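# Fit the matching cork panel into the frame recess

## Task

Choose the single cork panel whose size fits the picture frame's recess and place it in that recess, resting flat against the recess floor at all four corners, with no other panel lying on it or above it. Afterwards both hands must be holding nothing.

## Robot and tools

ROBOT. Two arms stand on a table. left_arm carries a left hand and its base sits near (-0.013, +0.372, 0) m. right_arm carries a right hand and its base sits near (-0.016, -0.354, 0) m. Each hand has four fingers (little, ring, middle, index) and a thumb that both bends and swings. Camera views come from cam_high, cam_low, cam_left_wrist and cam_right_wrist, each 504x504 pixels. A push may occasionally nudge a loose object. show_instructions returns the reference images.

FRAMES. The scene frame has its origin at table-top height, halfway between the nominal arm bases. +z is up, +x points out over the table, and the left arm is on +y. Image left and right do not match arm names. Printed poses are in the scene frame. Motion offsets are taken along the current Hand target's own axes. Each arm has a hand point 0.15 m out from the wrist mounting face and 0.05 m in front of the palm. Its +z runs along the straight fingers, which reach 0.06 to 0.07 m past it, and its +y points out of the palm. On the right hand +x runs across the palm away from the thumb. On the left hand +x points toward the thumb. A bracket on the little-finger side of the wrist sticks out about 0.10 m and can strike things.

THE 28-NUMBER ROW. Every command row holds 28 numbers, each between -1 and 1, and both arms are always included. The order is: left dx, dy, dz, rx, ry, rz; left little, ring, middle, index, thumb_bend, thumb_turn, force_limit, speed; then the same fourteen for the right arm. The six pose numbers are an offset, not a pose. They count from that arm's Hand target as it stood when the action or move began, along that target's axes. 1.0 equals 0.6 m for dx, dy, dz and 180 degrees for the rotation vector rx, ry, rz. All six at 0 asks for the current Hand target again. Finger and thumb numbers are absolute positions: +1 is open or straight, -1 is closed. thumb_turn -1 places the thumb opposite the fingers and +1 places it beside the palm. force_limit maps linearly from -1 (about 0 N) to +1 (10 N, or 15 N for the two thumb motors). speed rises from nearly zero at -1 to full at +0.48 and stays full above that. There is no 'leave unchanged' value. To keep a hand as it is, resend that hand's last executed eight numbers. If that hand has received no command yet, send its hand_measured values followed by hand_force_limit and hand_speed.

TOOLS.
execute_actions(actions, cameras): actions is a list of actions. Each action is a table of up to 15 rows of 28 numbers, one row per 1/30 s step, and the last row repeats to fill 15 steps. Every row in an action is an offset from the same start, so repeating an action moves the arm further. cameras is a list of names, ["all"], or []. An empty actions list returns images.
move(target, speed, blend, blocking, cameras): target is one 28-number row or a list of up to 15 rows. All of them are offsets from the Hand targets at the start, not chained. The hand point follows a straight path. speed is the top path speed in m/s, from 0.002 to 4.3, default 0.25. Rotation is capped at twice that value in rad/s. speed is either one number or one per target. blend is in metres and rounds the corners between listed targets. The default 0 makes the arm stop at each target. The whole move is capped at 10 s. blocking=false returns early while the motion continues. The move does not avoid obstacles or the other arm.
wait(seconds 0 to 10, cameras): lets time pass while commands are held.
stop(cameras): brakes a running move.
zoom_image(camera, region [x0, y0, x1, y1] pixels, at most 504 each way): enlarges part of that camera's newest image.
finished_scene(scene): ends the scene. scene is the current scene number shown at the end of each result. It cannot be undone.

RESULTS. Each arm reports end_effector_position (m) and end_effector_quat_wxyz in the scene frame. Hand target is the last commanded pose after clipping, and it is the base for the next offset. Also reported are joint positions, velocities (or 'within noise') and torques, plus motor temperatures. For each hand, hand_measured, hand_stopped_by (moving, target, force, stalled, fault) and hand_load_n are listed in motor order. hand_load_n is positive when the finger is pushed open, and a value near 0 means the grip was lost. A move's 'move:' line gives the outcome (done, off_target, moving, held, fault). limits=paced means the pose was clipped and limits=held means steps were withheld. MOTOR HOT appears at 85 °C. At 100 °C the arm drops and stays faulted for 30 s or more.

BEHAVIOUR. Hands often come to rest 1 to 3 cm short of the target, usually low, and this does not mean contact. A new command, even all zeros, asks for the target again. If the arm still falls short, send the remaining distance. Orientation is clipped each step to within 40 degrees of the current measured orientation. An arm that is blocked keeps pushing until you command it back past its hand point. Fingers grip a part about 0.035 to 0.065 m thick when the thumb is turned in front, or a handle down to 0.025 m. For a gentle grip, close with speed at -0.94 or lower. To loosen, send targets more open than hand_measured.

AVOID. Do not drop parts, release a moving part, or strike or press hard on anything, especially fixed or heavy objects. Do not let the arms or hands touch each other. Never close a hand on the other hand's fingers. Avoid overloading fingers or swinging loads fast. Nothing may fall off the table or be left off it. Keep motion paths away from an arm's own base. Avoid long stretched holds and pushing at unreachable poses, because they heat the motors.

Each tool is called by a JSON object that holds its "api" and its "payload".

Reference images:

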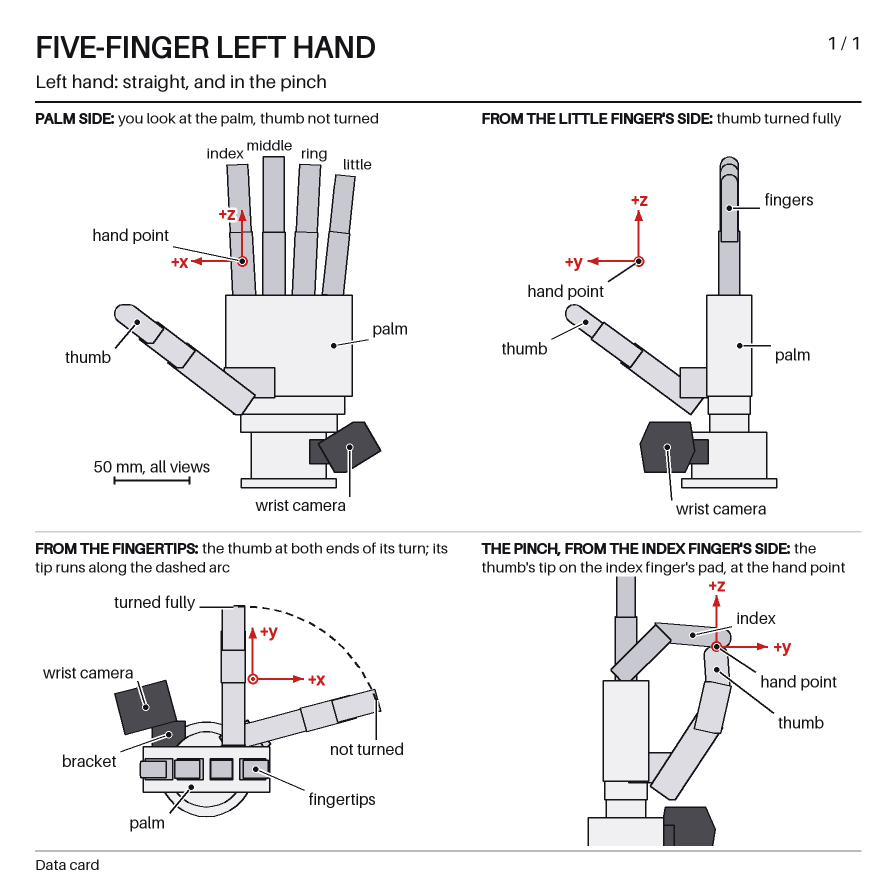

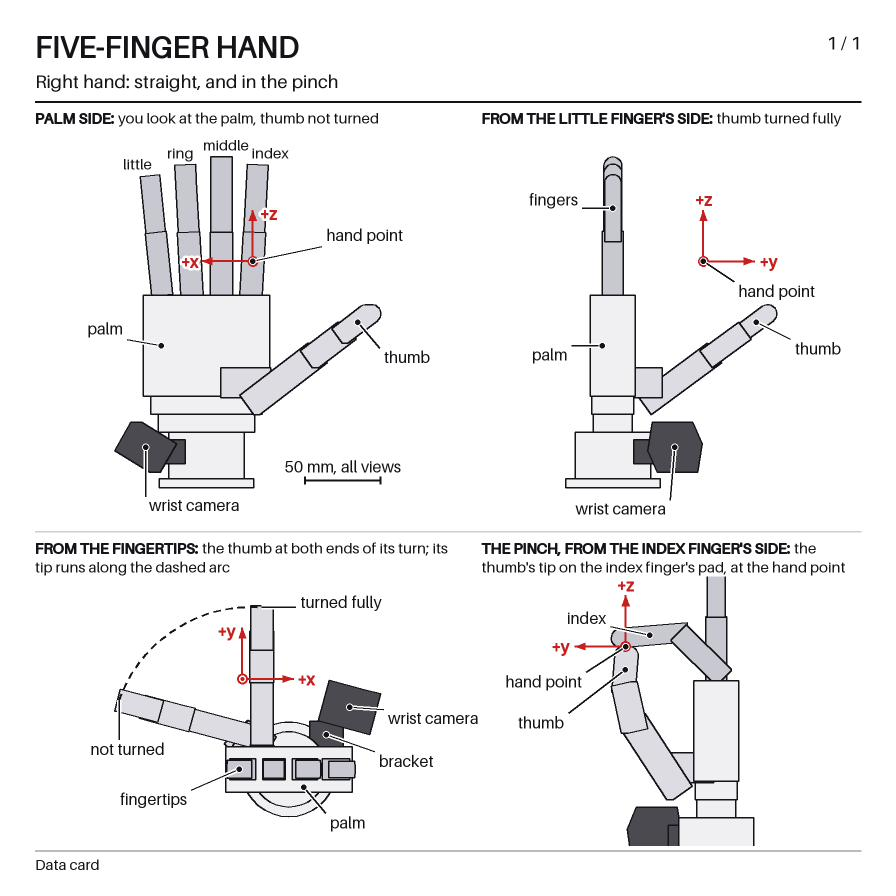

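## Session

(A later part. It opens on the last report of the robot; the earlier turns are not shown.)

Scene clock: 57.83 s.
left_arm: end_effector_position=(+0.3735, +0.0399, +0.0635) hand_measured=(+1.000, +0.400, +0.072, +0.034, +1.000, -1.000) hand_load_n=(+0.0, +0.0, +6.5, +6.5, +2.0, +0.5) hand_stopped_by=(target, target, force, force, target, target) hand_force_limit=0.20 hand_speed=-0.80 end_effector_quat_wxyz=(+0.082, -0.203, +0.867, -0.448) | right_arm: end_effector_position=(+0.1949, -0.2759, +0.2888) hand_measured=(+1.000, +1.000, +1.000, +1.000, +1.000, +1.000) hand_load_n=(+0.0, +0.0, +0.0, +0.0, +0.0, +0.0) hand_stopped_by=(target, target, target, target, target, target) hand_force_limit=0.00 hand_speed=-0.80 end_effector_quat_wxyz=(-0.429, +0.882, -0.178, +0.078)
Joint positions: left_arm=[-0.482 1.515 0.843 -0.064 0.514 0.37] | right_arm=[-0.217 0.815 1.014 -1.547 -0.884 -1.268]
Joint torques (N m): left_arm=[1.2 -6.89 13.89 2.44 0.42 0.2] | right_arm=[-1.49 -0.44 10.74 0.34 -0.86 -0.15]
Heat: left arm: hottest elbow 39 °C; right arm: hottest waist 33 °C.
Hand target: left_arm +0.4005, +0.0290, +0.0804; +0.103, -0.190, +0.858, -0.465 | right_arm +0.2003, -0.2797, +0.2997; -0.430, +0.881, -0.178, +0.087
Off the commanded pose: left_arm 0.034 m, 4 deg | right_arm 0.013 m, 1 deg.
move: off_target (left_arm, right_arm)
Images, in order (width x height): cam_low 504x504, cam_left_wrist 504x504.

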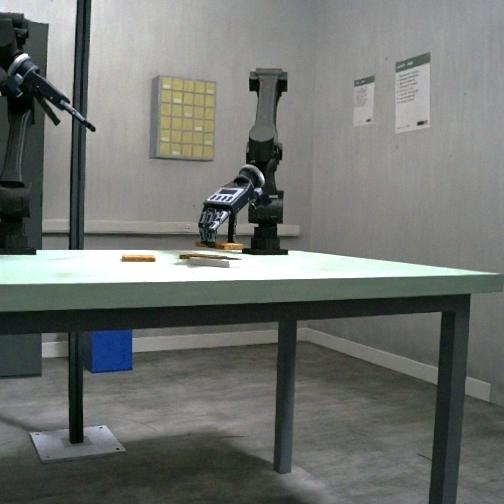

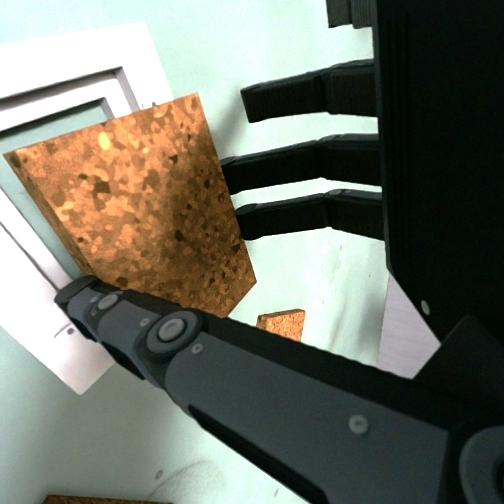

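{"api": "move", "payload": {"target": [-0.0135,0.0154,0.0131,0,0,0,1,0.4,-0.3,-0.3,1,-1,0.2,-0.8,0,0,0,0,0,0,1,1,1,1,1,1,0,-0.8], "cameras": ["cam_left_wrist","cam_low"], "speed": 0.05}}

{"api": "zoom_image", "payload": {"camera": "cam_left_wrist", "region": [0, 0, 360, 360]}}

{"api": "zoom_image", "payload": {"camera": "cam_low", "region": [140, 200, 260, 290]}}

Scene clock: 59.40 s.
left_arm: end_effector_position=(+0.3819, +0.0410, +0.0530) hand_measured=(+1.000, +0.400, +0.072, +0.034, +1.000, -1.000) hand_load_n=(+0.0, +0.0, +7.0, +6.5, +2.0, +1.0) hand_stopped_by=(target, target, force, force, target, target) hand_force_limit=0.20 hand_speed=-0.80 end_effector_quat_wxyz=(+0.082, -0.203, +0.866, -0.449) | right_arm: end_effector_position=(+0.1949, -0.2759, +0.2888) hand_measured=(+1.000, +1.000, +1.000, +1.000, +1.000, +1.000) hand_load_n=(+0.0, +0.0, +0.0, +0.0, +0.0, -0.5) hand_stopped_by=(target, target, target, target, target, target) hand_force_limit=0.00 hand_speed=-0.80 end_effector_quat_wxyz=(-0.429, +0.882, -0.178, +0.078)
Joint positions: left_arm=[-0.47 1.551 0.85 -0.038 0.524 0.379] | right_arm=[-0.217 0.815 1.014 -1.547 -0.884 -1.268]
Joint torques (N m): left_arm=[1.2 -7.18 13.48 2.52 0.42 0.2] | right_arm=[-1.49 -0.5 10.74 0.32 -0.86 -0.16]
Heat: left arm: hottest elbow 39 °C; right arm: hottest waist 33 °C.
Hand target: left_arm +0.4085, +0.0309, +0.0685; +0.103, -0.190, +0.858, -0.466 | right_arm +0.2003, -0.2797, +0.2997; -0.430, +0.881, -0.178, +0.087
Off the commanded pose: left_arm 0.032 m, 4 deg | right_arm 0.013 m, 1 deg.
move: off_target (left_arm, right_arm)
Images, in order (width x height): cam_low 504x504, cam_left_wrist 504x504.

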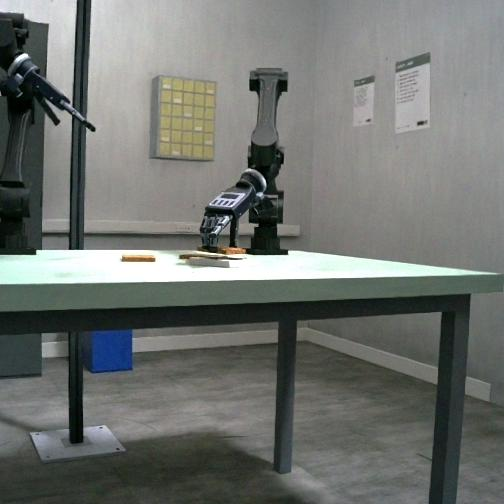

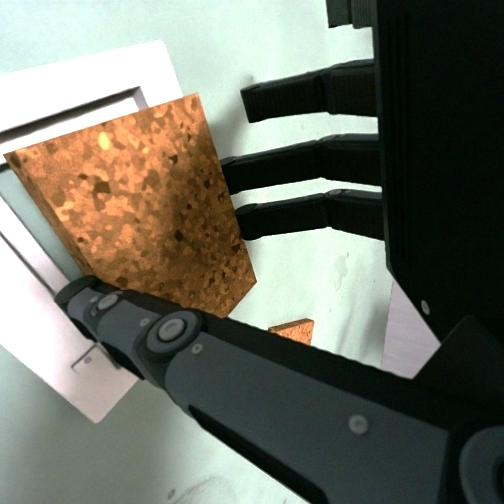

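Scaled by 1.400 from the camera's 504x504 image, which has a finer 720x720 frame.

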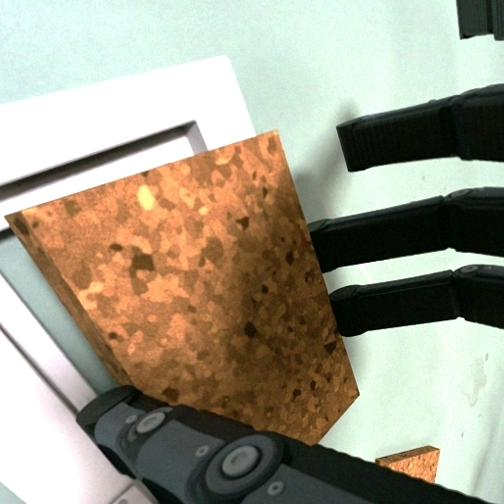

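Scaled by 4.200 from the camera's 504x504 image, which has a finer 720x720 frame.

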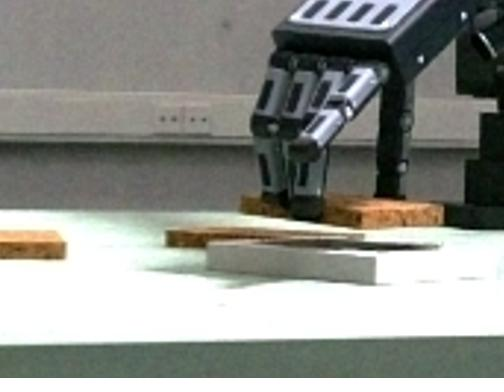

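{"api": "zoom_image", "payload": {"camera": "cam_left_wrist", "region": [0, 120, 160, 280]}}

Scaled by 3.150 from the camera's 504x504 image, which has a finer 720x720 frame.

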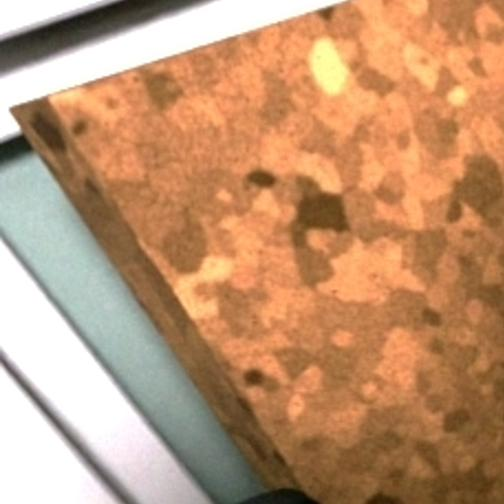

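{"api": "move", "payload": {"target": [-0.0003,0.0193,0.0008,0,0,0,1,0.4,-0.3,-0.3,1,-1,0.2,-0.8,0,0,0,0,0,0,1,1,1,1,1,1,0,-0.8], "cameras": ["cam_left_wrist","cam_low"], "speed": 0.04}}

{"api": "zoom_image", "payload": {"camera": "cam_left_wrist", "region": [0, 40, 240, 280]}}

{"api": "zoom_image", "payload": {"camera": "cam_low", "region": [140, 200, 260, 290]}}

Scene clock: 61.10 s.
left_arm: end_effector_position=(+0.3886, +0.0411, +0.0517) hand_measured=(+1.000, +0.400, +0.072, +0.034, +1.000, -1.000) hand_load_n=(+0.0, +0.0, +7.0, +7.0, +2.0, +1.0) hand_stopped_by=(target, target, force, force, target, target) hand_force_limit=0.20 hand_speed=-0.80 end_effector_quat_wxyz=(+0.089, -0.199, +0.863, -0.455) | right_arm: end_effector_position=(+0.1949, -0.2759, +0.2888) hand_measured=(+1.000, +1.000, +1.000, +1.000, +1.000, +1.000) hand_load_n=(+0.0, +0.0, +0.0, +0.0, +0.0, -0.5) hand_stopped_by=(target, target, target, target, target, target) hand_force_limit=0.00 hand_speed=-0.80 end_effector_quat_wxyz=(-0.429, +0.882, -0.178, +0.078)
Joint positions: left_arm=[-0.462 1.563 0.85 -0.008 0.53 0.385] | right_arm=[-0.217 0.815 1.014 -1.547 -0.884 -1.268]
Joint torques (N m): left_arm=[1.26 -7.24 11.58 2.47 0.41 0.2] | right_arm=[-1.55 -0.56 10.77 0.31 -0.86 -0.16]
Heat: left arm: hottest elbow 39 °C; right arm: hottest waist 33 °C.
Hand target: left_arm +0.4062, +0.0365, +0.0583; +0.103, -0.190, +0.858, -0.465 | right_arm +0.2003, -0.2797, +0.2997; -0.430, +0.881, -0.178, +0.087
Off the commanded pose: left_arm 0.019 m, 2 deg | right_arm 0.013 m, 1 deg.
move: off_target (left_arm, right_arm)
Images, in order (width x height): cam_low 504x504, cam_left_wrist 504x504.

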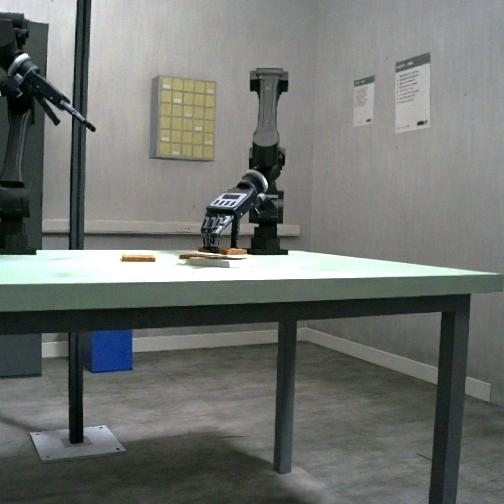

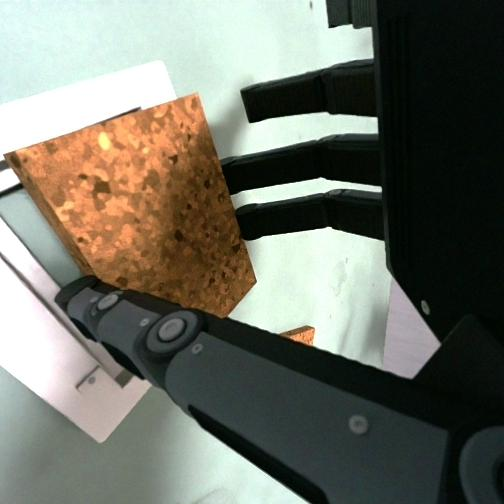

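Scaled by 2.100 from the camera's 504x504 image, which has a finer 720x720 frame.

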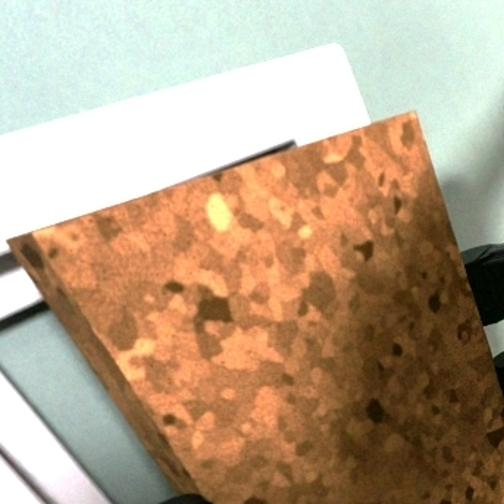

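Scaled by 4.200 from the camera's 504x504 image, which has a finer 720x720 frame.

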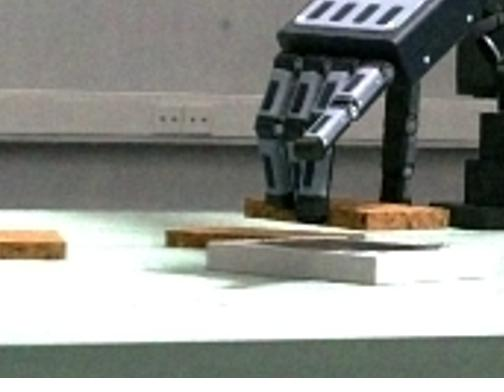

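{"api": "move", "payload": {"target": [0.0095,0.0253,-0.0022,0,0,0,1,0.4,-0.3,-0.3,1,-1,0.2,-0.8,0,0,0,0,0,0,1,1,1,1,1,1,0,-0.8], "cameras": ["cam_left_wrist","cam_low"], "speed": 0.04}}

{"api": "zoom_image", "payload": {"camera": "cam_left_wrist", "region": [0, 40, 240, 280]}}

{"api": "zoom_image", "payload": {"camera": "cam_low", "region": [140, 200, 260, 290]}}

Scene clock: 62.43 s.
left_arm: end_effector_position=(+0.3922, +0.0400, +0.0526) hand_measured=(+1.000, +0.400, +0.072, +0.034, +1.000, -1.000) hand_load_n=(+0.0, +0.0, +6.5, +6.5, +2.0, +1.0) hand_stopped_by=(target, target, force, force, target, target) hand_force_limit=0.20 hand_speed=-0.80 end_effector_quat_wxyz=(+0.099, -0.193, +0.859, -0.464) | right_arm: end_effector_position=(+0.1949, -0.2759, +0.2888) hand_measured=(+1.000, +1.000, +1.000, +1.000, +1.000, +1.000) hand_load_n=(+0.0, +0.0, +0.0, +0.0, +0.0, +0.0) hand_stopped_by=(target, target, target, target, target, target) hand_force_limit=0.00 hand_speed=-0.80 end_effector_quat_wxyz=(-0.429, +0.882, -0.178, +0.078)
Joint positions: left_arm=[-0.46 1.564 0.84 0.033 0.533 0.387] | right_arm=[-0.217 0.815 1.014 -1.547 -0.884 -1.268]
Joint torques (N m): left_arm=[1.26 -7.18 8.76 2.48 0.41 0.2] | right_arm=[-1.49 -0.44 10.77 0.32 -0.86 -0.16]
Heat: left arm: hottest elbow 39 °C; right arm: hottest waist 33 °C.
Hand target: left_arm +0.3970, +0.0425, +0.0463; +0.103, -0.190, +0.858, -0.465 | right_arm +0.2003, -0.2797, +0.2997; -0.430, +0.881, -0.178, +0.087
Off the commanded pose: left_arm 0.008 m, 1 deg | right_arm 0.013 m, 1 deg.
move: off_target (right_arm)
Images, in order (width x height): cam_low 504x504, cam_left_wrist 504x504.

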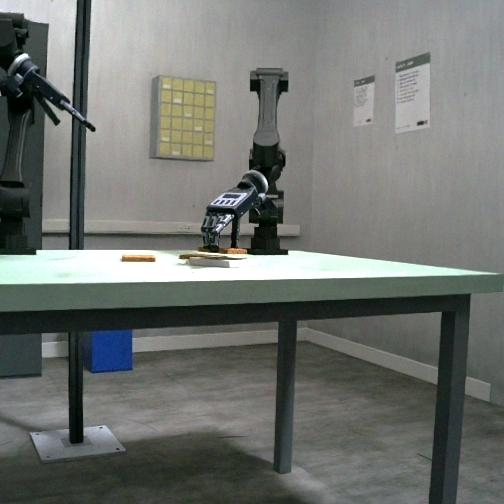

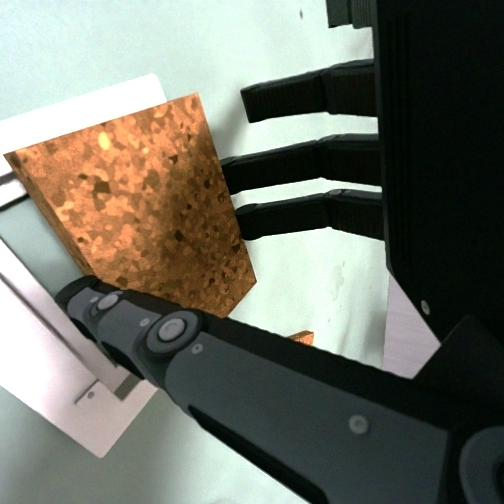

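Scaled by 2.100 from the camera's 504x504 image, which has a finer 720x720 frame.

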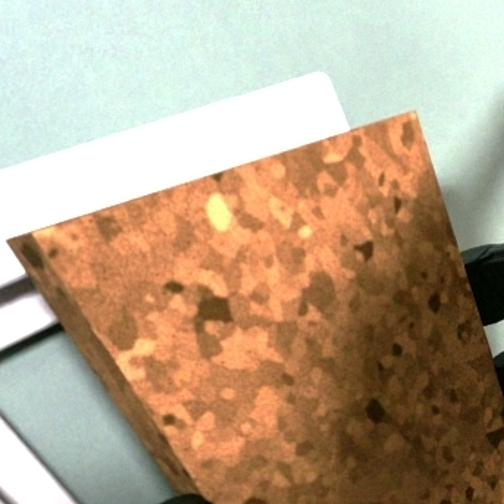

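Scaled by 4.200 from the camera's 504x504 image, which has a finer 720x720 frame.

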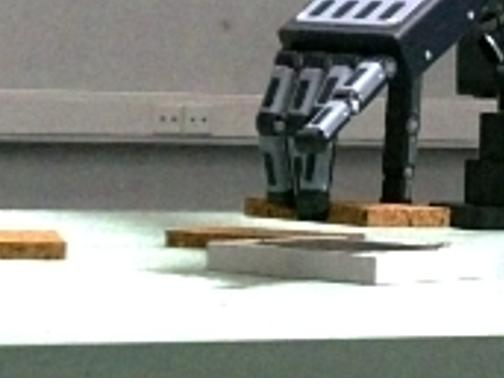

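{"api": "move", "payload": {"target": [0.0222,0.0208,-0.0097,0,0,0,1,0.4,-0.3,-0.3,1,-1,0.2,-0.8,0,0,0,0,0,0,1,1,1,1,1,1,0,-0.8], "cameras": ["cam_left_wrist","cam_low"], "speed": 0.04}}

{"api": "zoom_image", "payload": {"camera": "cam_left_wrist", "region": [0, 40, 240, 280]}}

{"api": "zoom_image", "payload": {"camera": "cam_low", "region": [140, 200, 260, 290]}}

Scene clock: 64.83 s.
left_arm: end_effector_position=(+0.3810, +0.0459, +0.0394) hand_measured=(+1.000, +0.400, +0.072, +0.034, +1.000, -1.000) hand_load_n=(+0.0, +0.0, +7.0, +4.0, +1.5, +1.0) hand_stopped_by=(target, target, force, force, target, target) hand_force_limit=0.20 hand_speed=-0.80 end_effector_quat_wxyz=(+0.098, -0.193, +0.859, -0.464) | right_arm: end_effector_position=(+0.1949, -0.2759, +0.2888) hand_measured=(+1.000, +1.000, +1.000, +1.000, +1.000, +1.000) hand_load_n=(+0.0, +0.0, +0.0, -0.5, +0.0, +0.0) hand_stopped_by=(target, target, target, target, target, target) hand_force_limit=0.00 hand_speed=-0.80 end_effector_quat_wxyz=(-0.429, +0.882, -0.178, +0.078)
Joint positions: left_arm=[-0.46 1.563 0.793 0.077 0.533 0.387] | right_arm=[-0.217 0.815 1.014 -1.547 -0.884 -1.268]
Joint torques (N m): left_arm=[0.67 -8.59 7.71 2.25 0.18 0.13] | right_arm=[-1.49 -0.44 10.77 0.34 -0.86 -0.16]
Heat: left arm: hottest elbow 39 °C; right arm: hottest elbow 33 °C.
Hand target: left_arm +0.3800, +0.0475, +0.0390; +0.103, -0.190, +0.858, -0.465 | right_arm +0.2003, -0.2797, +0.2997; -0.430, +0.881, -0.178, +0.087
Off the commanded pose: left_arm 0.002 m, 1 deg | right_arm 0.013 m, 1 deg.
move: off_target (right_arm)
Images, in order (width x height): cam_low 504x504, cam_left_wrist 504x504.

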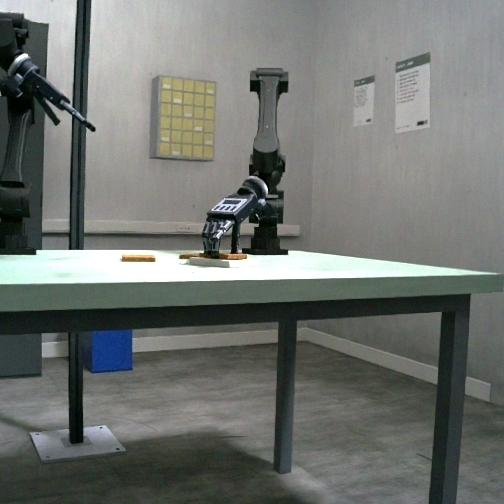

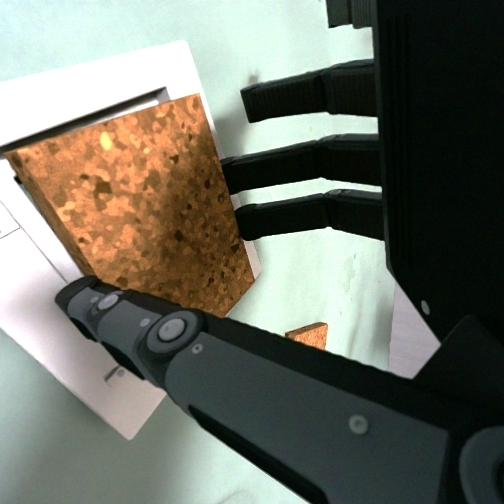

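Scaled by 2.100 from the camera's 504x504 image, which has a finer 720x720 frame.

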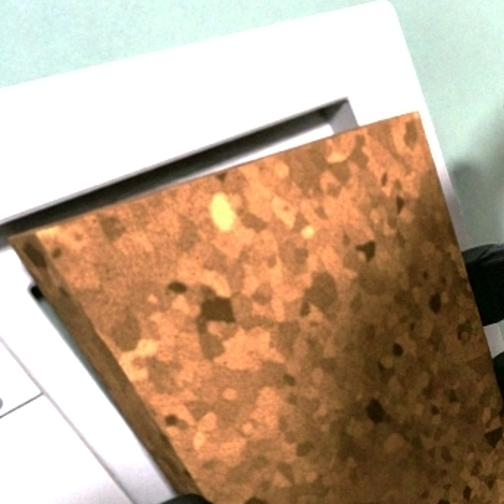

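Scaled by 4.200 from the camera's 504x504 image, which has a finer 720x720 frame.

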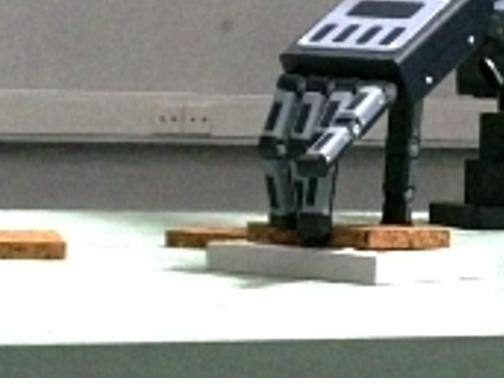

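{"api": "zoom_image", "payload": {"camera": "cam_left_wrist", "region": [0, 140, 140, 280]}}

{"api": "zoom_image", "payload": {"camera": "cam_left_wrist", "region": [140, 60, 280, 200]}}

Scaled by 3.600 from the camera's 504x504 image, which has a finer 720x720 frame.

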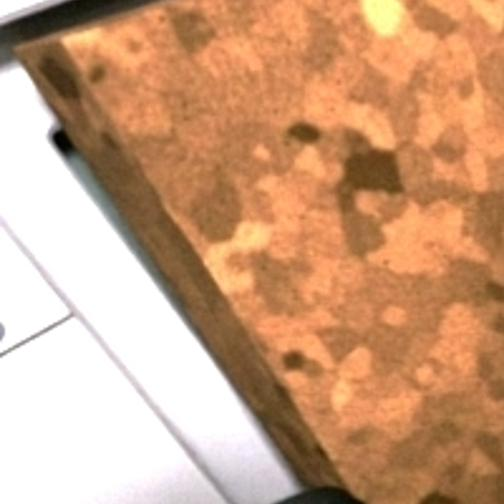

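Scaled by 3.600 from the camera's 504x504 image, which has a finer 720x720 frame.

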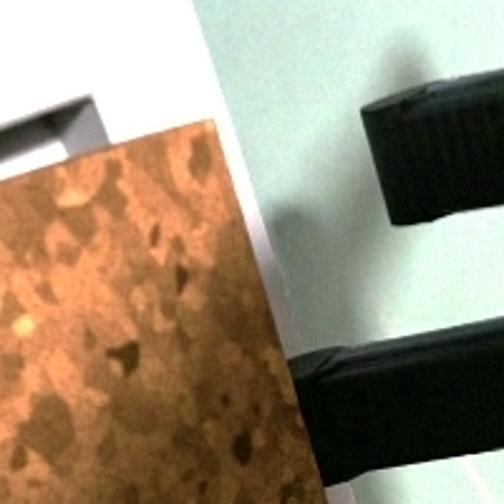

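{"api": "move", "payload": {"target": [-0.0018,-0.0015,-0.004,0,-0.0126,-0.0082,1,0.4,-0.3,-0.3,1,-1,0.2,-0.8,0,0,0,0,0,0,1,1,1,1,1,1,0,-0.8], "cameras": ["cam_left_wrist","cam_low"], "speed": 0.04}}

{"api": "zoom_image", "payload": {"camera": "cam_left_wrist", "region": [0, 40, 240, 280]}}

{"api": "zoom_image", "payload": {"camera": "cam_low", "region": [140, 200, 260, 290]}}

Scene clock: 67.47 s.
left_arm: end_effector_position=(+0.3820, +0.0508, +0.0371) hand_measured=(+1.000, +0.400, +0.072, +0.034, +1.000, -1.000) hand_load_n=(+0.0, +0.0, +7.5, +4.5, +1.5, +1.0) hand_stopped_by=(target, target, force, force, target, target) hand_force_limit=0.20 hand_speed=-0.80 end_effector_quat_wxyz=(+0.110, -0.209, +0.857, -0.459) | right_arm: end_effector_position=(+0.1949, -0.2759, +0.2888) hand_measured=(+1.000, +1.000, +1.000, +1.000, +1.000, +1.000) hand_load_n=(+0.0, +0.0, +0.0, +0.0, +0.0, +0.0) hand_stopped_by=(target, target, target, target, target, target) hand_force_limit=0.00 hand_speed=-0.80 end_effector_quat_wxyz=(-0.429, +0.882, -0.178, +0.078)
Joint positions: left_arm=[-0.46 1.554 0.775 0.096 0.496 0.365] | right_arm=[-0.217 0.815 1.014 -1.547 -0.884 -1.268]
Joint torques (N m): left_arm=[0.32 -8.94 7.8 2.22 -0.03 -0.02] | right_arm=[-1.49 -0.44 10.74 0.32 -0.86 -0.16]
Motor temperatures (°C): left_arm=[31 31 39 31 31 29] | right_arm=[32 32 34 31 33 31]
Heat: left arm: hottest elbow 39 °C; right arm: hottest elbow 34 °C.
Hand target: left_arm +0.3803, +0.0493, +0.0410; +0.114, -0.210, +0.854, -0.463 | right_arm +0.2003, -0.2797, +0.2997; -0.430, +0.881, -0.178, +0.087
Off the commanded pose: left_arm 0.004 m, 1 deg | right_arm 0.013 m, 1 deg.
move: off_target (right_arm)
Images, in order (width x height): cam_low 504x504, cam_left_wrist 504x504.

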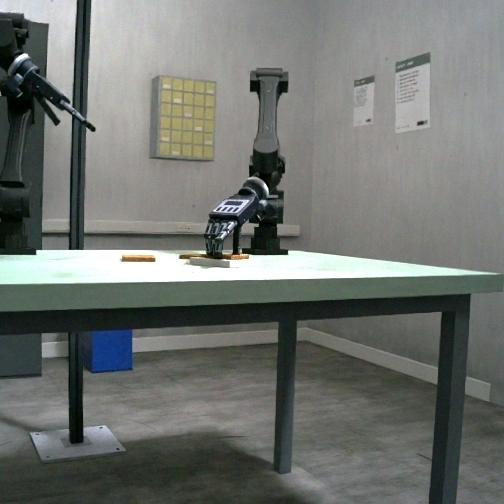

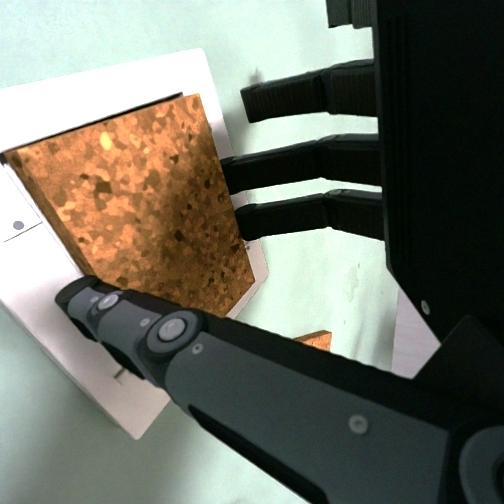

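Scaled by 2.100 from the camera's 504x504 image, which has a finer 720x720 frame.

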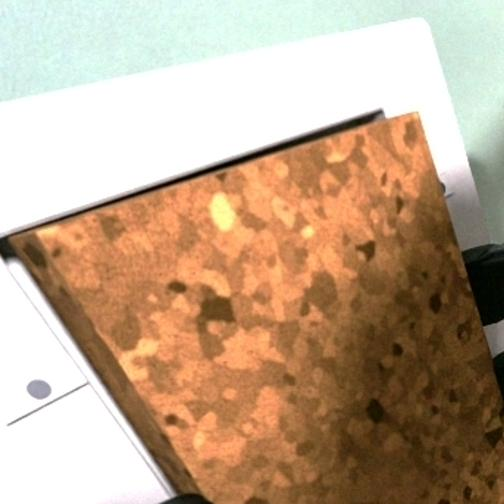

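Scaled by 4.200 from the camera's 504x504 image, which has a finer 720x720 frame.

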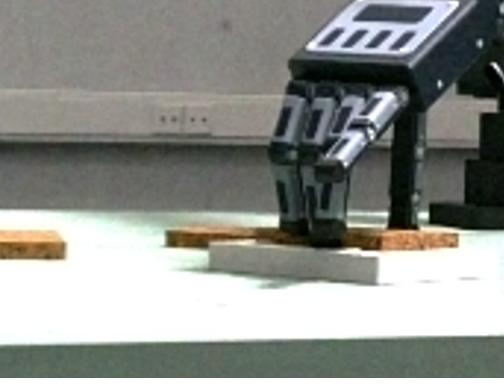

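{"api": "zoom_image", "payload": {"camera": "cam_left_wrist", "region": [0, 140, 120, 260]}}

{"api": "zoom_image", "payload": {"camera": "cam_left_wrist", "region": [140, 60, 280, 200]}}

Scaled by 4.200 from the camera's 504x504 image, which has a finer 720x720 frame.

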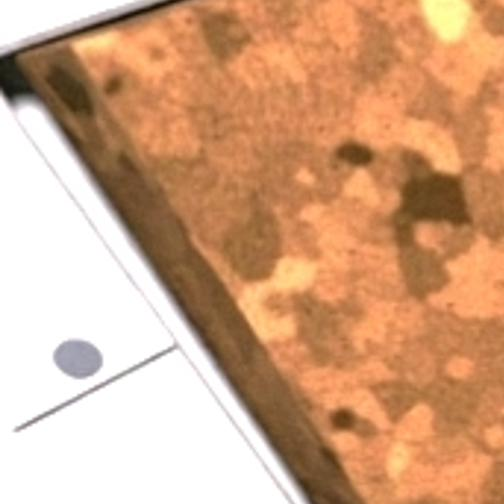

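Scaled by 3.600 from the camera's 504x504 image, which has a finer 720x720 frame.

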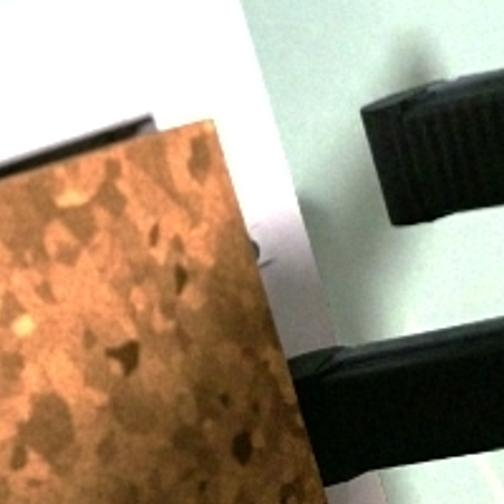

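{"api": "move", "payload": {"target": [0.0048,-0.0045,-0.003,0,0,0,1,0.4,-0.3,-0.3,1,-1,0.2,-0.8,0,0,0,0,0,0,1,1,1,1,1,1,0,-0.8], "cameras": ["cam_left_wrist","cam_low"], "speed": 0.04}}

{"api": "zoom_image", "payload": {"camera": "cam_left_wrist", "region": [0, 40, 240, 280]}}

Scene clock: 68.83 s.
left_arm: end_effector_position=(+0.3807, +0.0514, +0.0376) hand_measured=(+1.000, +0.400, +0.072, +0.034, +1.000, -1.000) hand_load_n=(+0.0, +0.0, +7.5, +4.5, +1.5, +0.5) hand_stopped_by=(target, target, force, force, target, target) hand_force_limit=0.20 hand_speed=-0.80 end_effector_quat_wxyz=(+0.112, -0.211, +0.857, -0.457) | right_arm: end_effector_position=(+0.1949, -0.2759, +0.2888) hand_measured=(+1.000, +1.000, +1.000, +1.000, +1.000, +1.000) hand_load_n=(+0.0, -0.5, -0.5, +0.0, +0.0, +0.0) hand_stopped_by=(target, target, target, target, target, target) hand_force_limit=0.00 hand_speed=-0.80 end_effector_quat_wxyz=(-0.429, +0.882, -0.178, +0.078)
Joint positions: left_arm=[-0.462 1.548 0.77 0.096 0.489 0.363] | right_arm=[-0.217 0.815 1.014 -1.547 -0.884 -1.268]
Joint torques (N m): left_arm=[0.03 -9.35 8.09 1.94 0.08 -0.05] | right_arm=[-1.49 -0.44 10.74 0.34 -0.85 -0.16]
Heat: left arm: hottest elbow 39 °C; right arm: hottest elbow 34 °C.
Hand target: left_arm +0.3779, +0.0480, +0.0445; +0.114, -0.210, +0.853, -0.463 | right_arm +0.2003, -0.2797, +0.2997; -0.430, +0.881, -0.178, +0.087
Off the commanded pose: left_arm 0.008 m, 1 deg | right_arm 0.013 m, 1 deg.
move: off_target (right_arm)
Images, in order (width x height): cam_low 504x504, cam_left_wrist 504x504.

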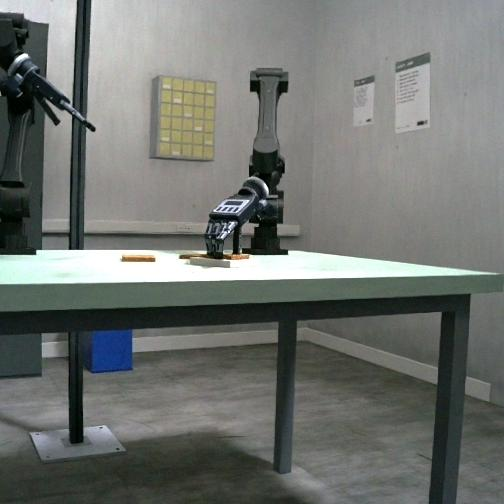

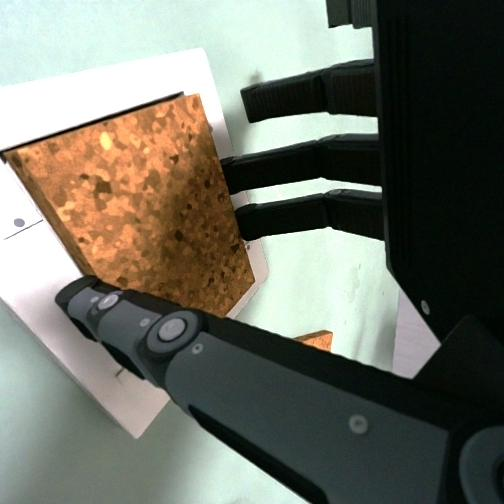

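Scaled by 2.100 from the camera's 504x504 image, which has a finer 720x720 frame.

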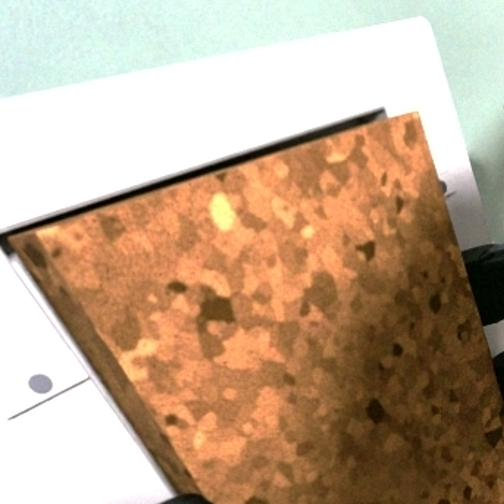

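{"api": "move", "payload": {"target": [0,0,0,0,0,0,1,0.4,0.3,0.3,1,-1,0.2,-0.9,0,0,0,0,0,0,1,1,1,1,1,1,0,-0.8], "speed": 0.05, "cameras": ["all"]}}

Scene clock: 71.50 s.
left_arm: end_effector_position=(+0.3800, +0.0517, +0.0377) hand_measured=(+1.000, +0.400, +0.300, +0.300, +1.000, -1.000) hand_load_n=(+0.0, +0.0, +0.0, +0.0, +0.0, +0.0) hand_stopped_by=(target, target, target, target, target, target) hand_force_limit=0.20 hand_speed=-0.90 end_effector_quat_wxyz=(+0.111, -0.211, +0.857, -0.457) | right_arm: end_effector_position=(+0.1949, -0.2759, +0.2888) hand_measured=(+1.000, +1.000, +1.000, +1.000, +1.000, +1.000) hand_load_n=(+0.0, +0.0, +0.0, +0.0, +0.0, +0.0) hand_stopped_by=(target, target, target, target, target, target) hand_force_limit=0.00 hand_speed=-0.80 end_effector_quat_wxyz=(-0.429, +0.882, -0.178, +0.078)
Joint positions: left_arm=[-0.462 1.546 0.768 0.096 0.489 0.361] | right_arm=[-0.217 0.815 1.014 -1.547 -0.884 -1.268]
Joint torques (N m): left_arm=[0.09 -9.05 8.28 1.92 0.09 -0.04] | right_arm=[-1.49 -0.5 10.78 0.31 -0.86 -0.16]
Heat: left arm: hottest elbow 39 °C; right arm: hottest elbow 34 °C.
Hand target: left_arm +0.3778, +0.0480, +0.0443; +0.114, -0.210, +0.853, -0.463 | right_arm +0.2003, -0.2797, +0.2997; -0.430, +0.881, -0.178, +0.087
Off the commanded pose: left_arm 0.008 m, 1 deg | right_arm 0.013 m, 1 deg.
move: off_target (right_arm)

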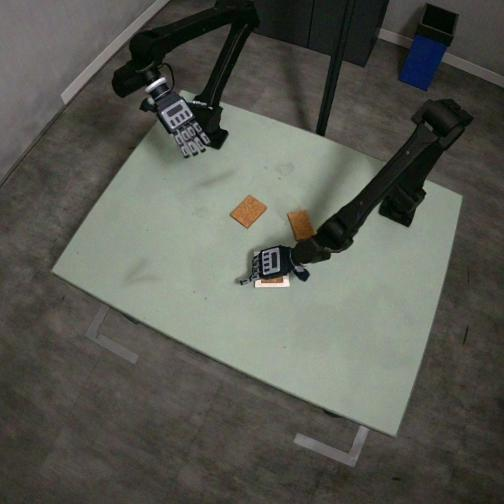

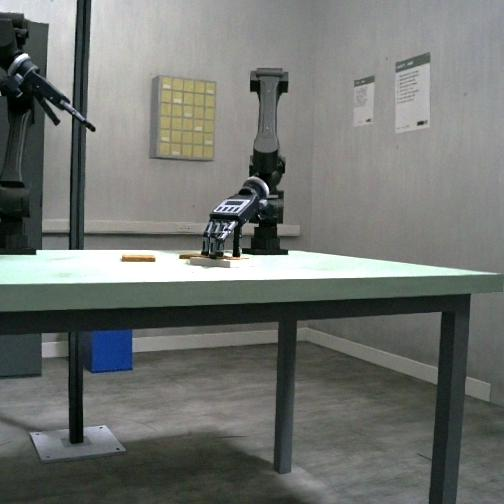

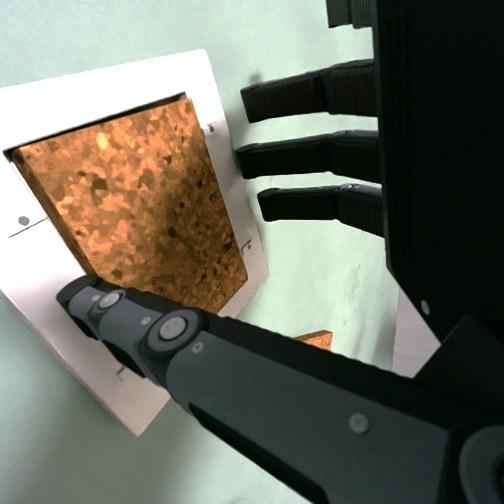

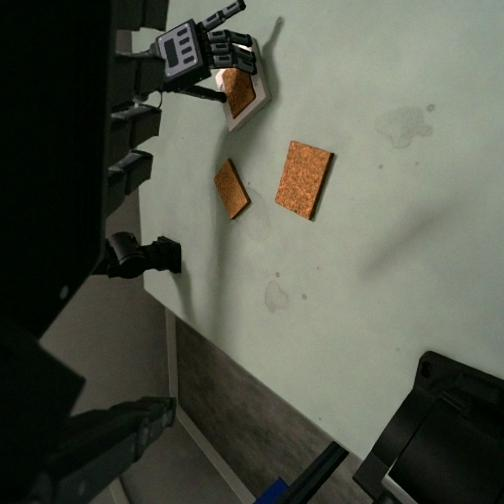

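{"api": "zoom_image", "payload": {"camera": "cam_left_wrist", "region": [0, 50, 300, 350]}}

{"api": "zoom_image", "payload": {"camera": "cam_low", "region": [160, 200, 280, 290]}}

Scaled by 1.680 from the camera's 504x504 image, which has a finer 720x720 frame.

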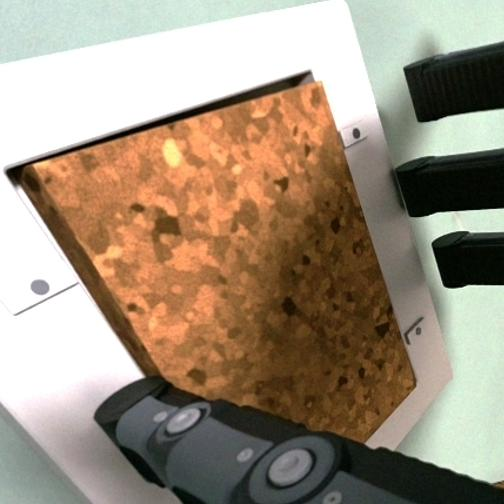

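Scaled by 4.200 from the camera's 504x504 image, which has a finer 720x720 frame.

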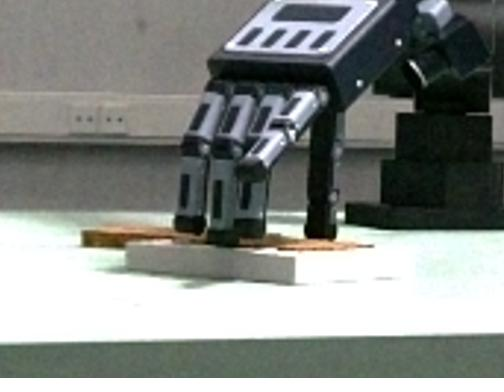

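{"api": "move", "payload": {"target": [[0,-0.014,-0.0093,0,0,0,1,0.6,0.6,0.6,1,-1,0.2,-0.7,0,0,0,0,0,0,1,1,1,1,1,1,0,-0.8],[0,-0.139,-0.093,0,0,0,1,0.6,0.6,0.6,1,-1,0.2,-0.7,0,0,0,0,0,0,1,1,1,1,1,1,0,-0.8]], "speed": 0.08, "cameras": ["all"]}}

Scene clock: 74.30 s.
left_arm: end_effector_position=(+0.3629, +0.0608, +0.1154) hand_measured=(+1.000, +0.600, +0.600, +0.600, +1.000, -1.000) hand_load_n=(+0.0, +0.0, +0.0, +0.0, +0.0, +0.0) hand_stopped_by=(target, target, target, target, target, target) hand_force_limit=0.20 hand_speed=-0.70 end_effector_quat_wxyz=(+0.100, -0.218, +0.862, -0.447) | right_arm: end_effector_position=(+0.1949, -0.2759, +0.2888) hand_measured=(+1.000, +1.000, +1.000, +1.000, +1.000, +1.000) hand_load_n=(+0.0, +0.0, +0.0, +0.0, +0.0, -0.5) hand_stopped_by=(target, target, target, target, target, target) hand_force_limit=0.00 hand_speed=-0.80 end_effector_quat_wxyz=(-0.429, +0.882, -0.178, +0.078)
Joint positions: left_arm=[-0.462 1.359 0.839 -0.196 0.489 0.361] | right_arm=[-0.217 0.815 1.014 -1.547 -0.884 -1.268]
Joint torques (N m): left_arm=[0.21 -7.65 14.76 1.06 0.16 -0.03] | right_arm=[-1.61 -0.38 10.77 0.29 -0.86 -0.16]
Heat: left arm: hottest elbow 39 °C; right arm: hottest elbow 34 °C.
Hand target: left_arm +0.3771, +0.0492, +0.1446; +0.114, -0.210, +0.854, -0.463 | right_arm +0.2003, -0.2797, +0.2997; -0.430, +0.881, -0.178, +0.087
Off the commanded pose: left_arm 0.035 m, 3 deg | right_arm 0.013 m, 1 deg.
move: off_target (left_arm, right_arm)

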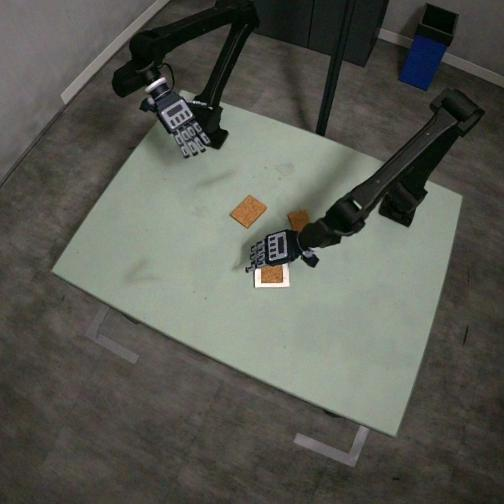

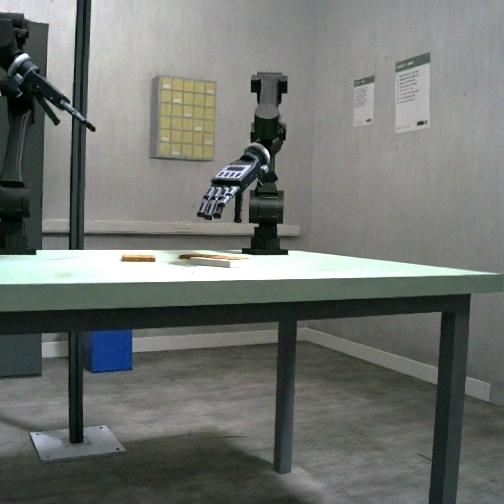

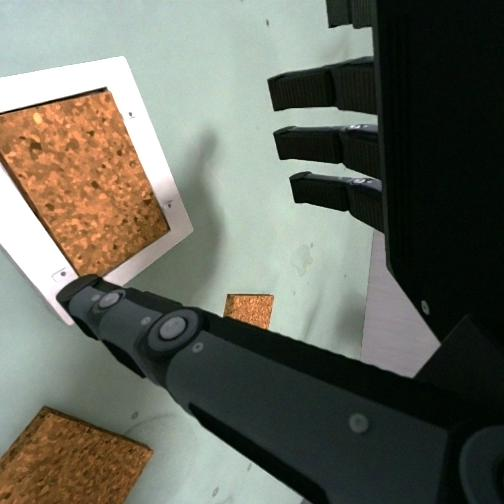

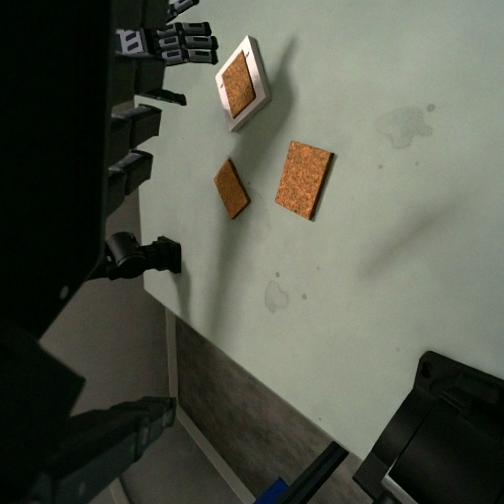

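{"api": "zoom_image", "payload": {"camera": "cam_left_wrist", "region": [0, 50, 250, 300]}}

{"api": "zoom_image", "payload": {"camera": "cam_low", "region": [160, 230, 260, 290]}}

{"api": "zoom_image", "payload": {"camera": "cam_right_wrist", "region": [190, 20, 300, 140]}}

{"api": "zoom_image", "payload": {"camera": "cam_high", "region": [240, 240, 310, 310]}}

Scaled by 2.016 from the camera's 504x504 image, which has a finer 720x720 frame.

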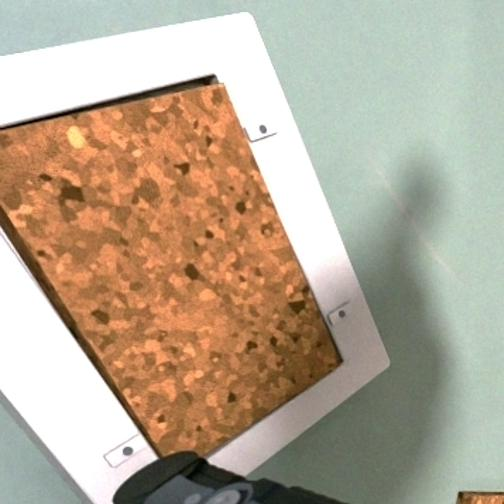

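Scaled by 5.040 from the camera's 504x504 image, which has a finer 720x720 frame.

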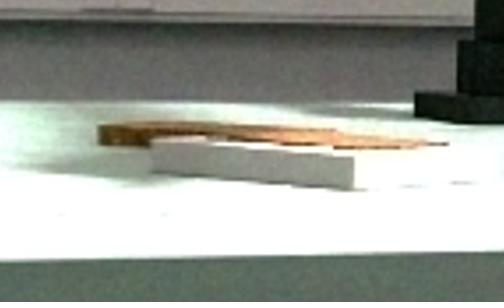

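Scaled by 4.200 from the camera's 504x504 image, which has a finer 720x720 frame.

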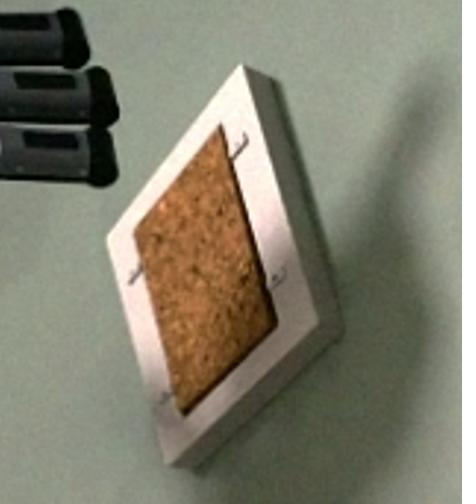

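Scaled by 7.200 from the camera's 504x504 image, which has a finer 720x720 frame.

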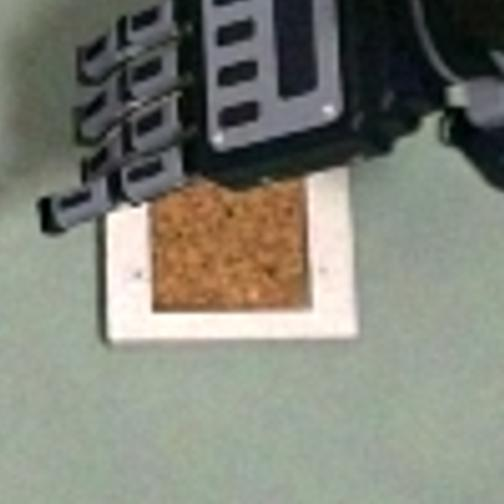

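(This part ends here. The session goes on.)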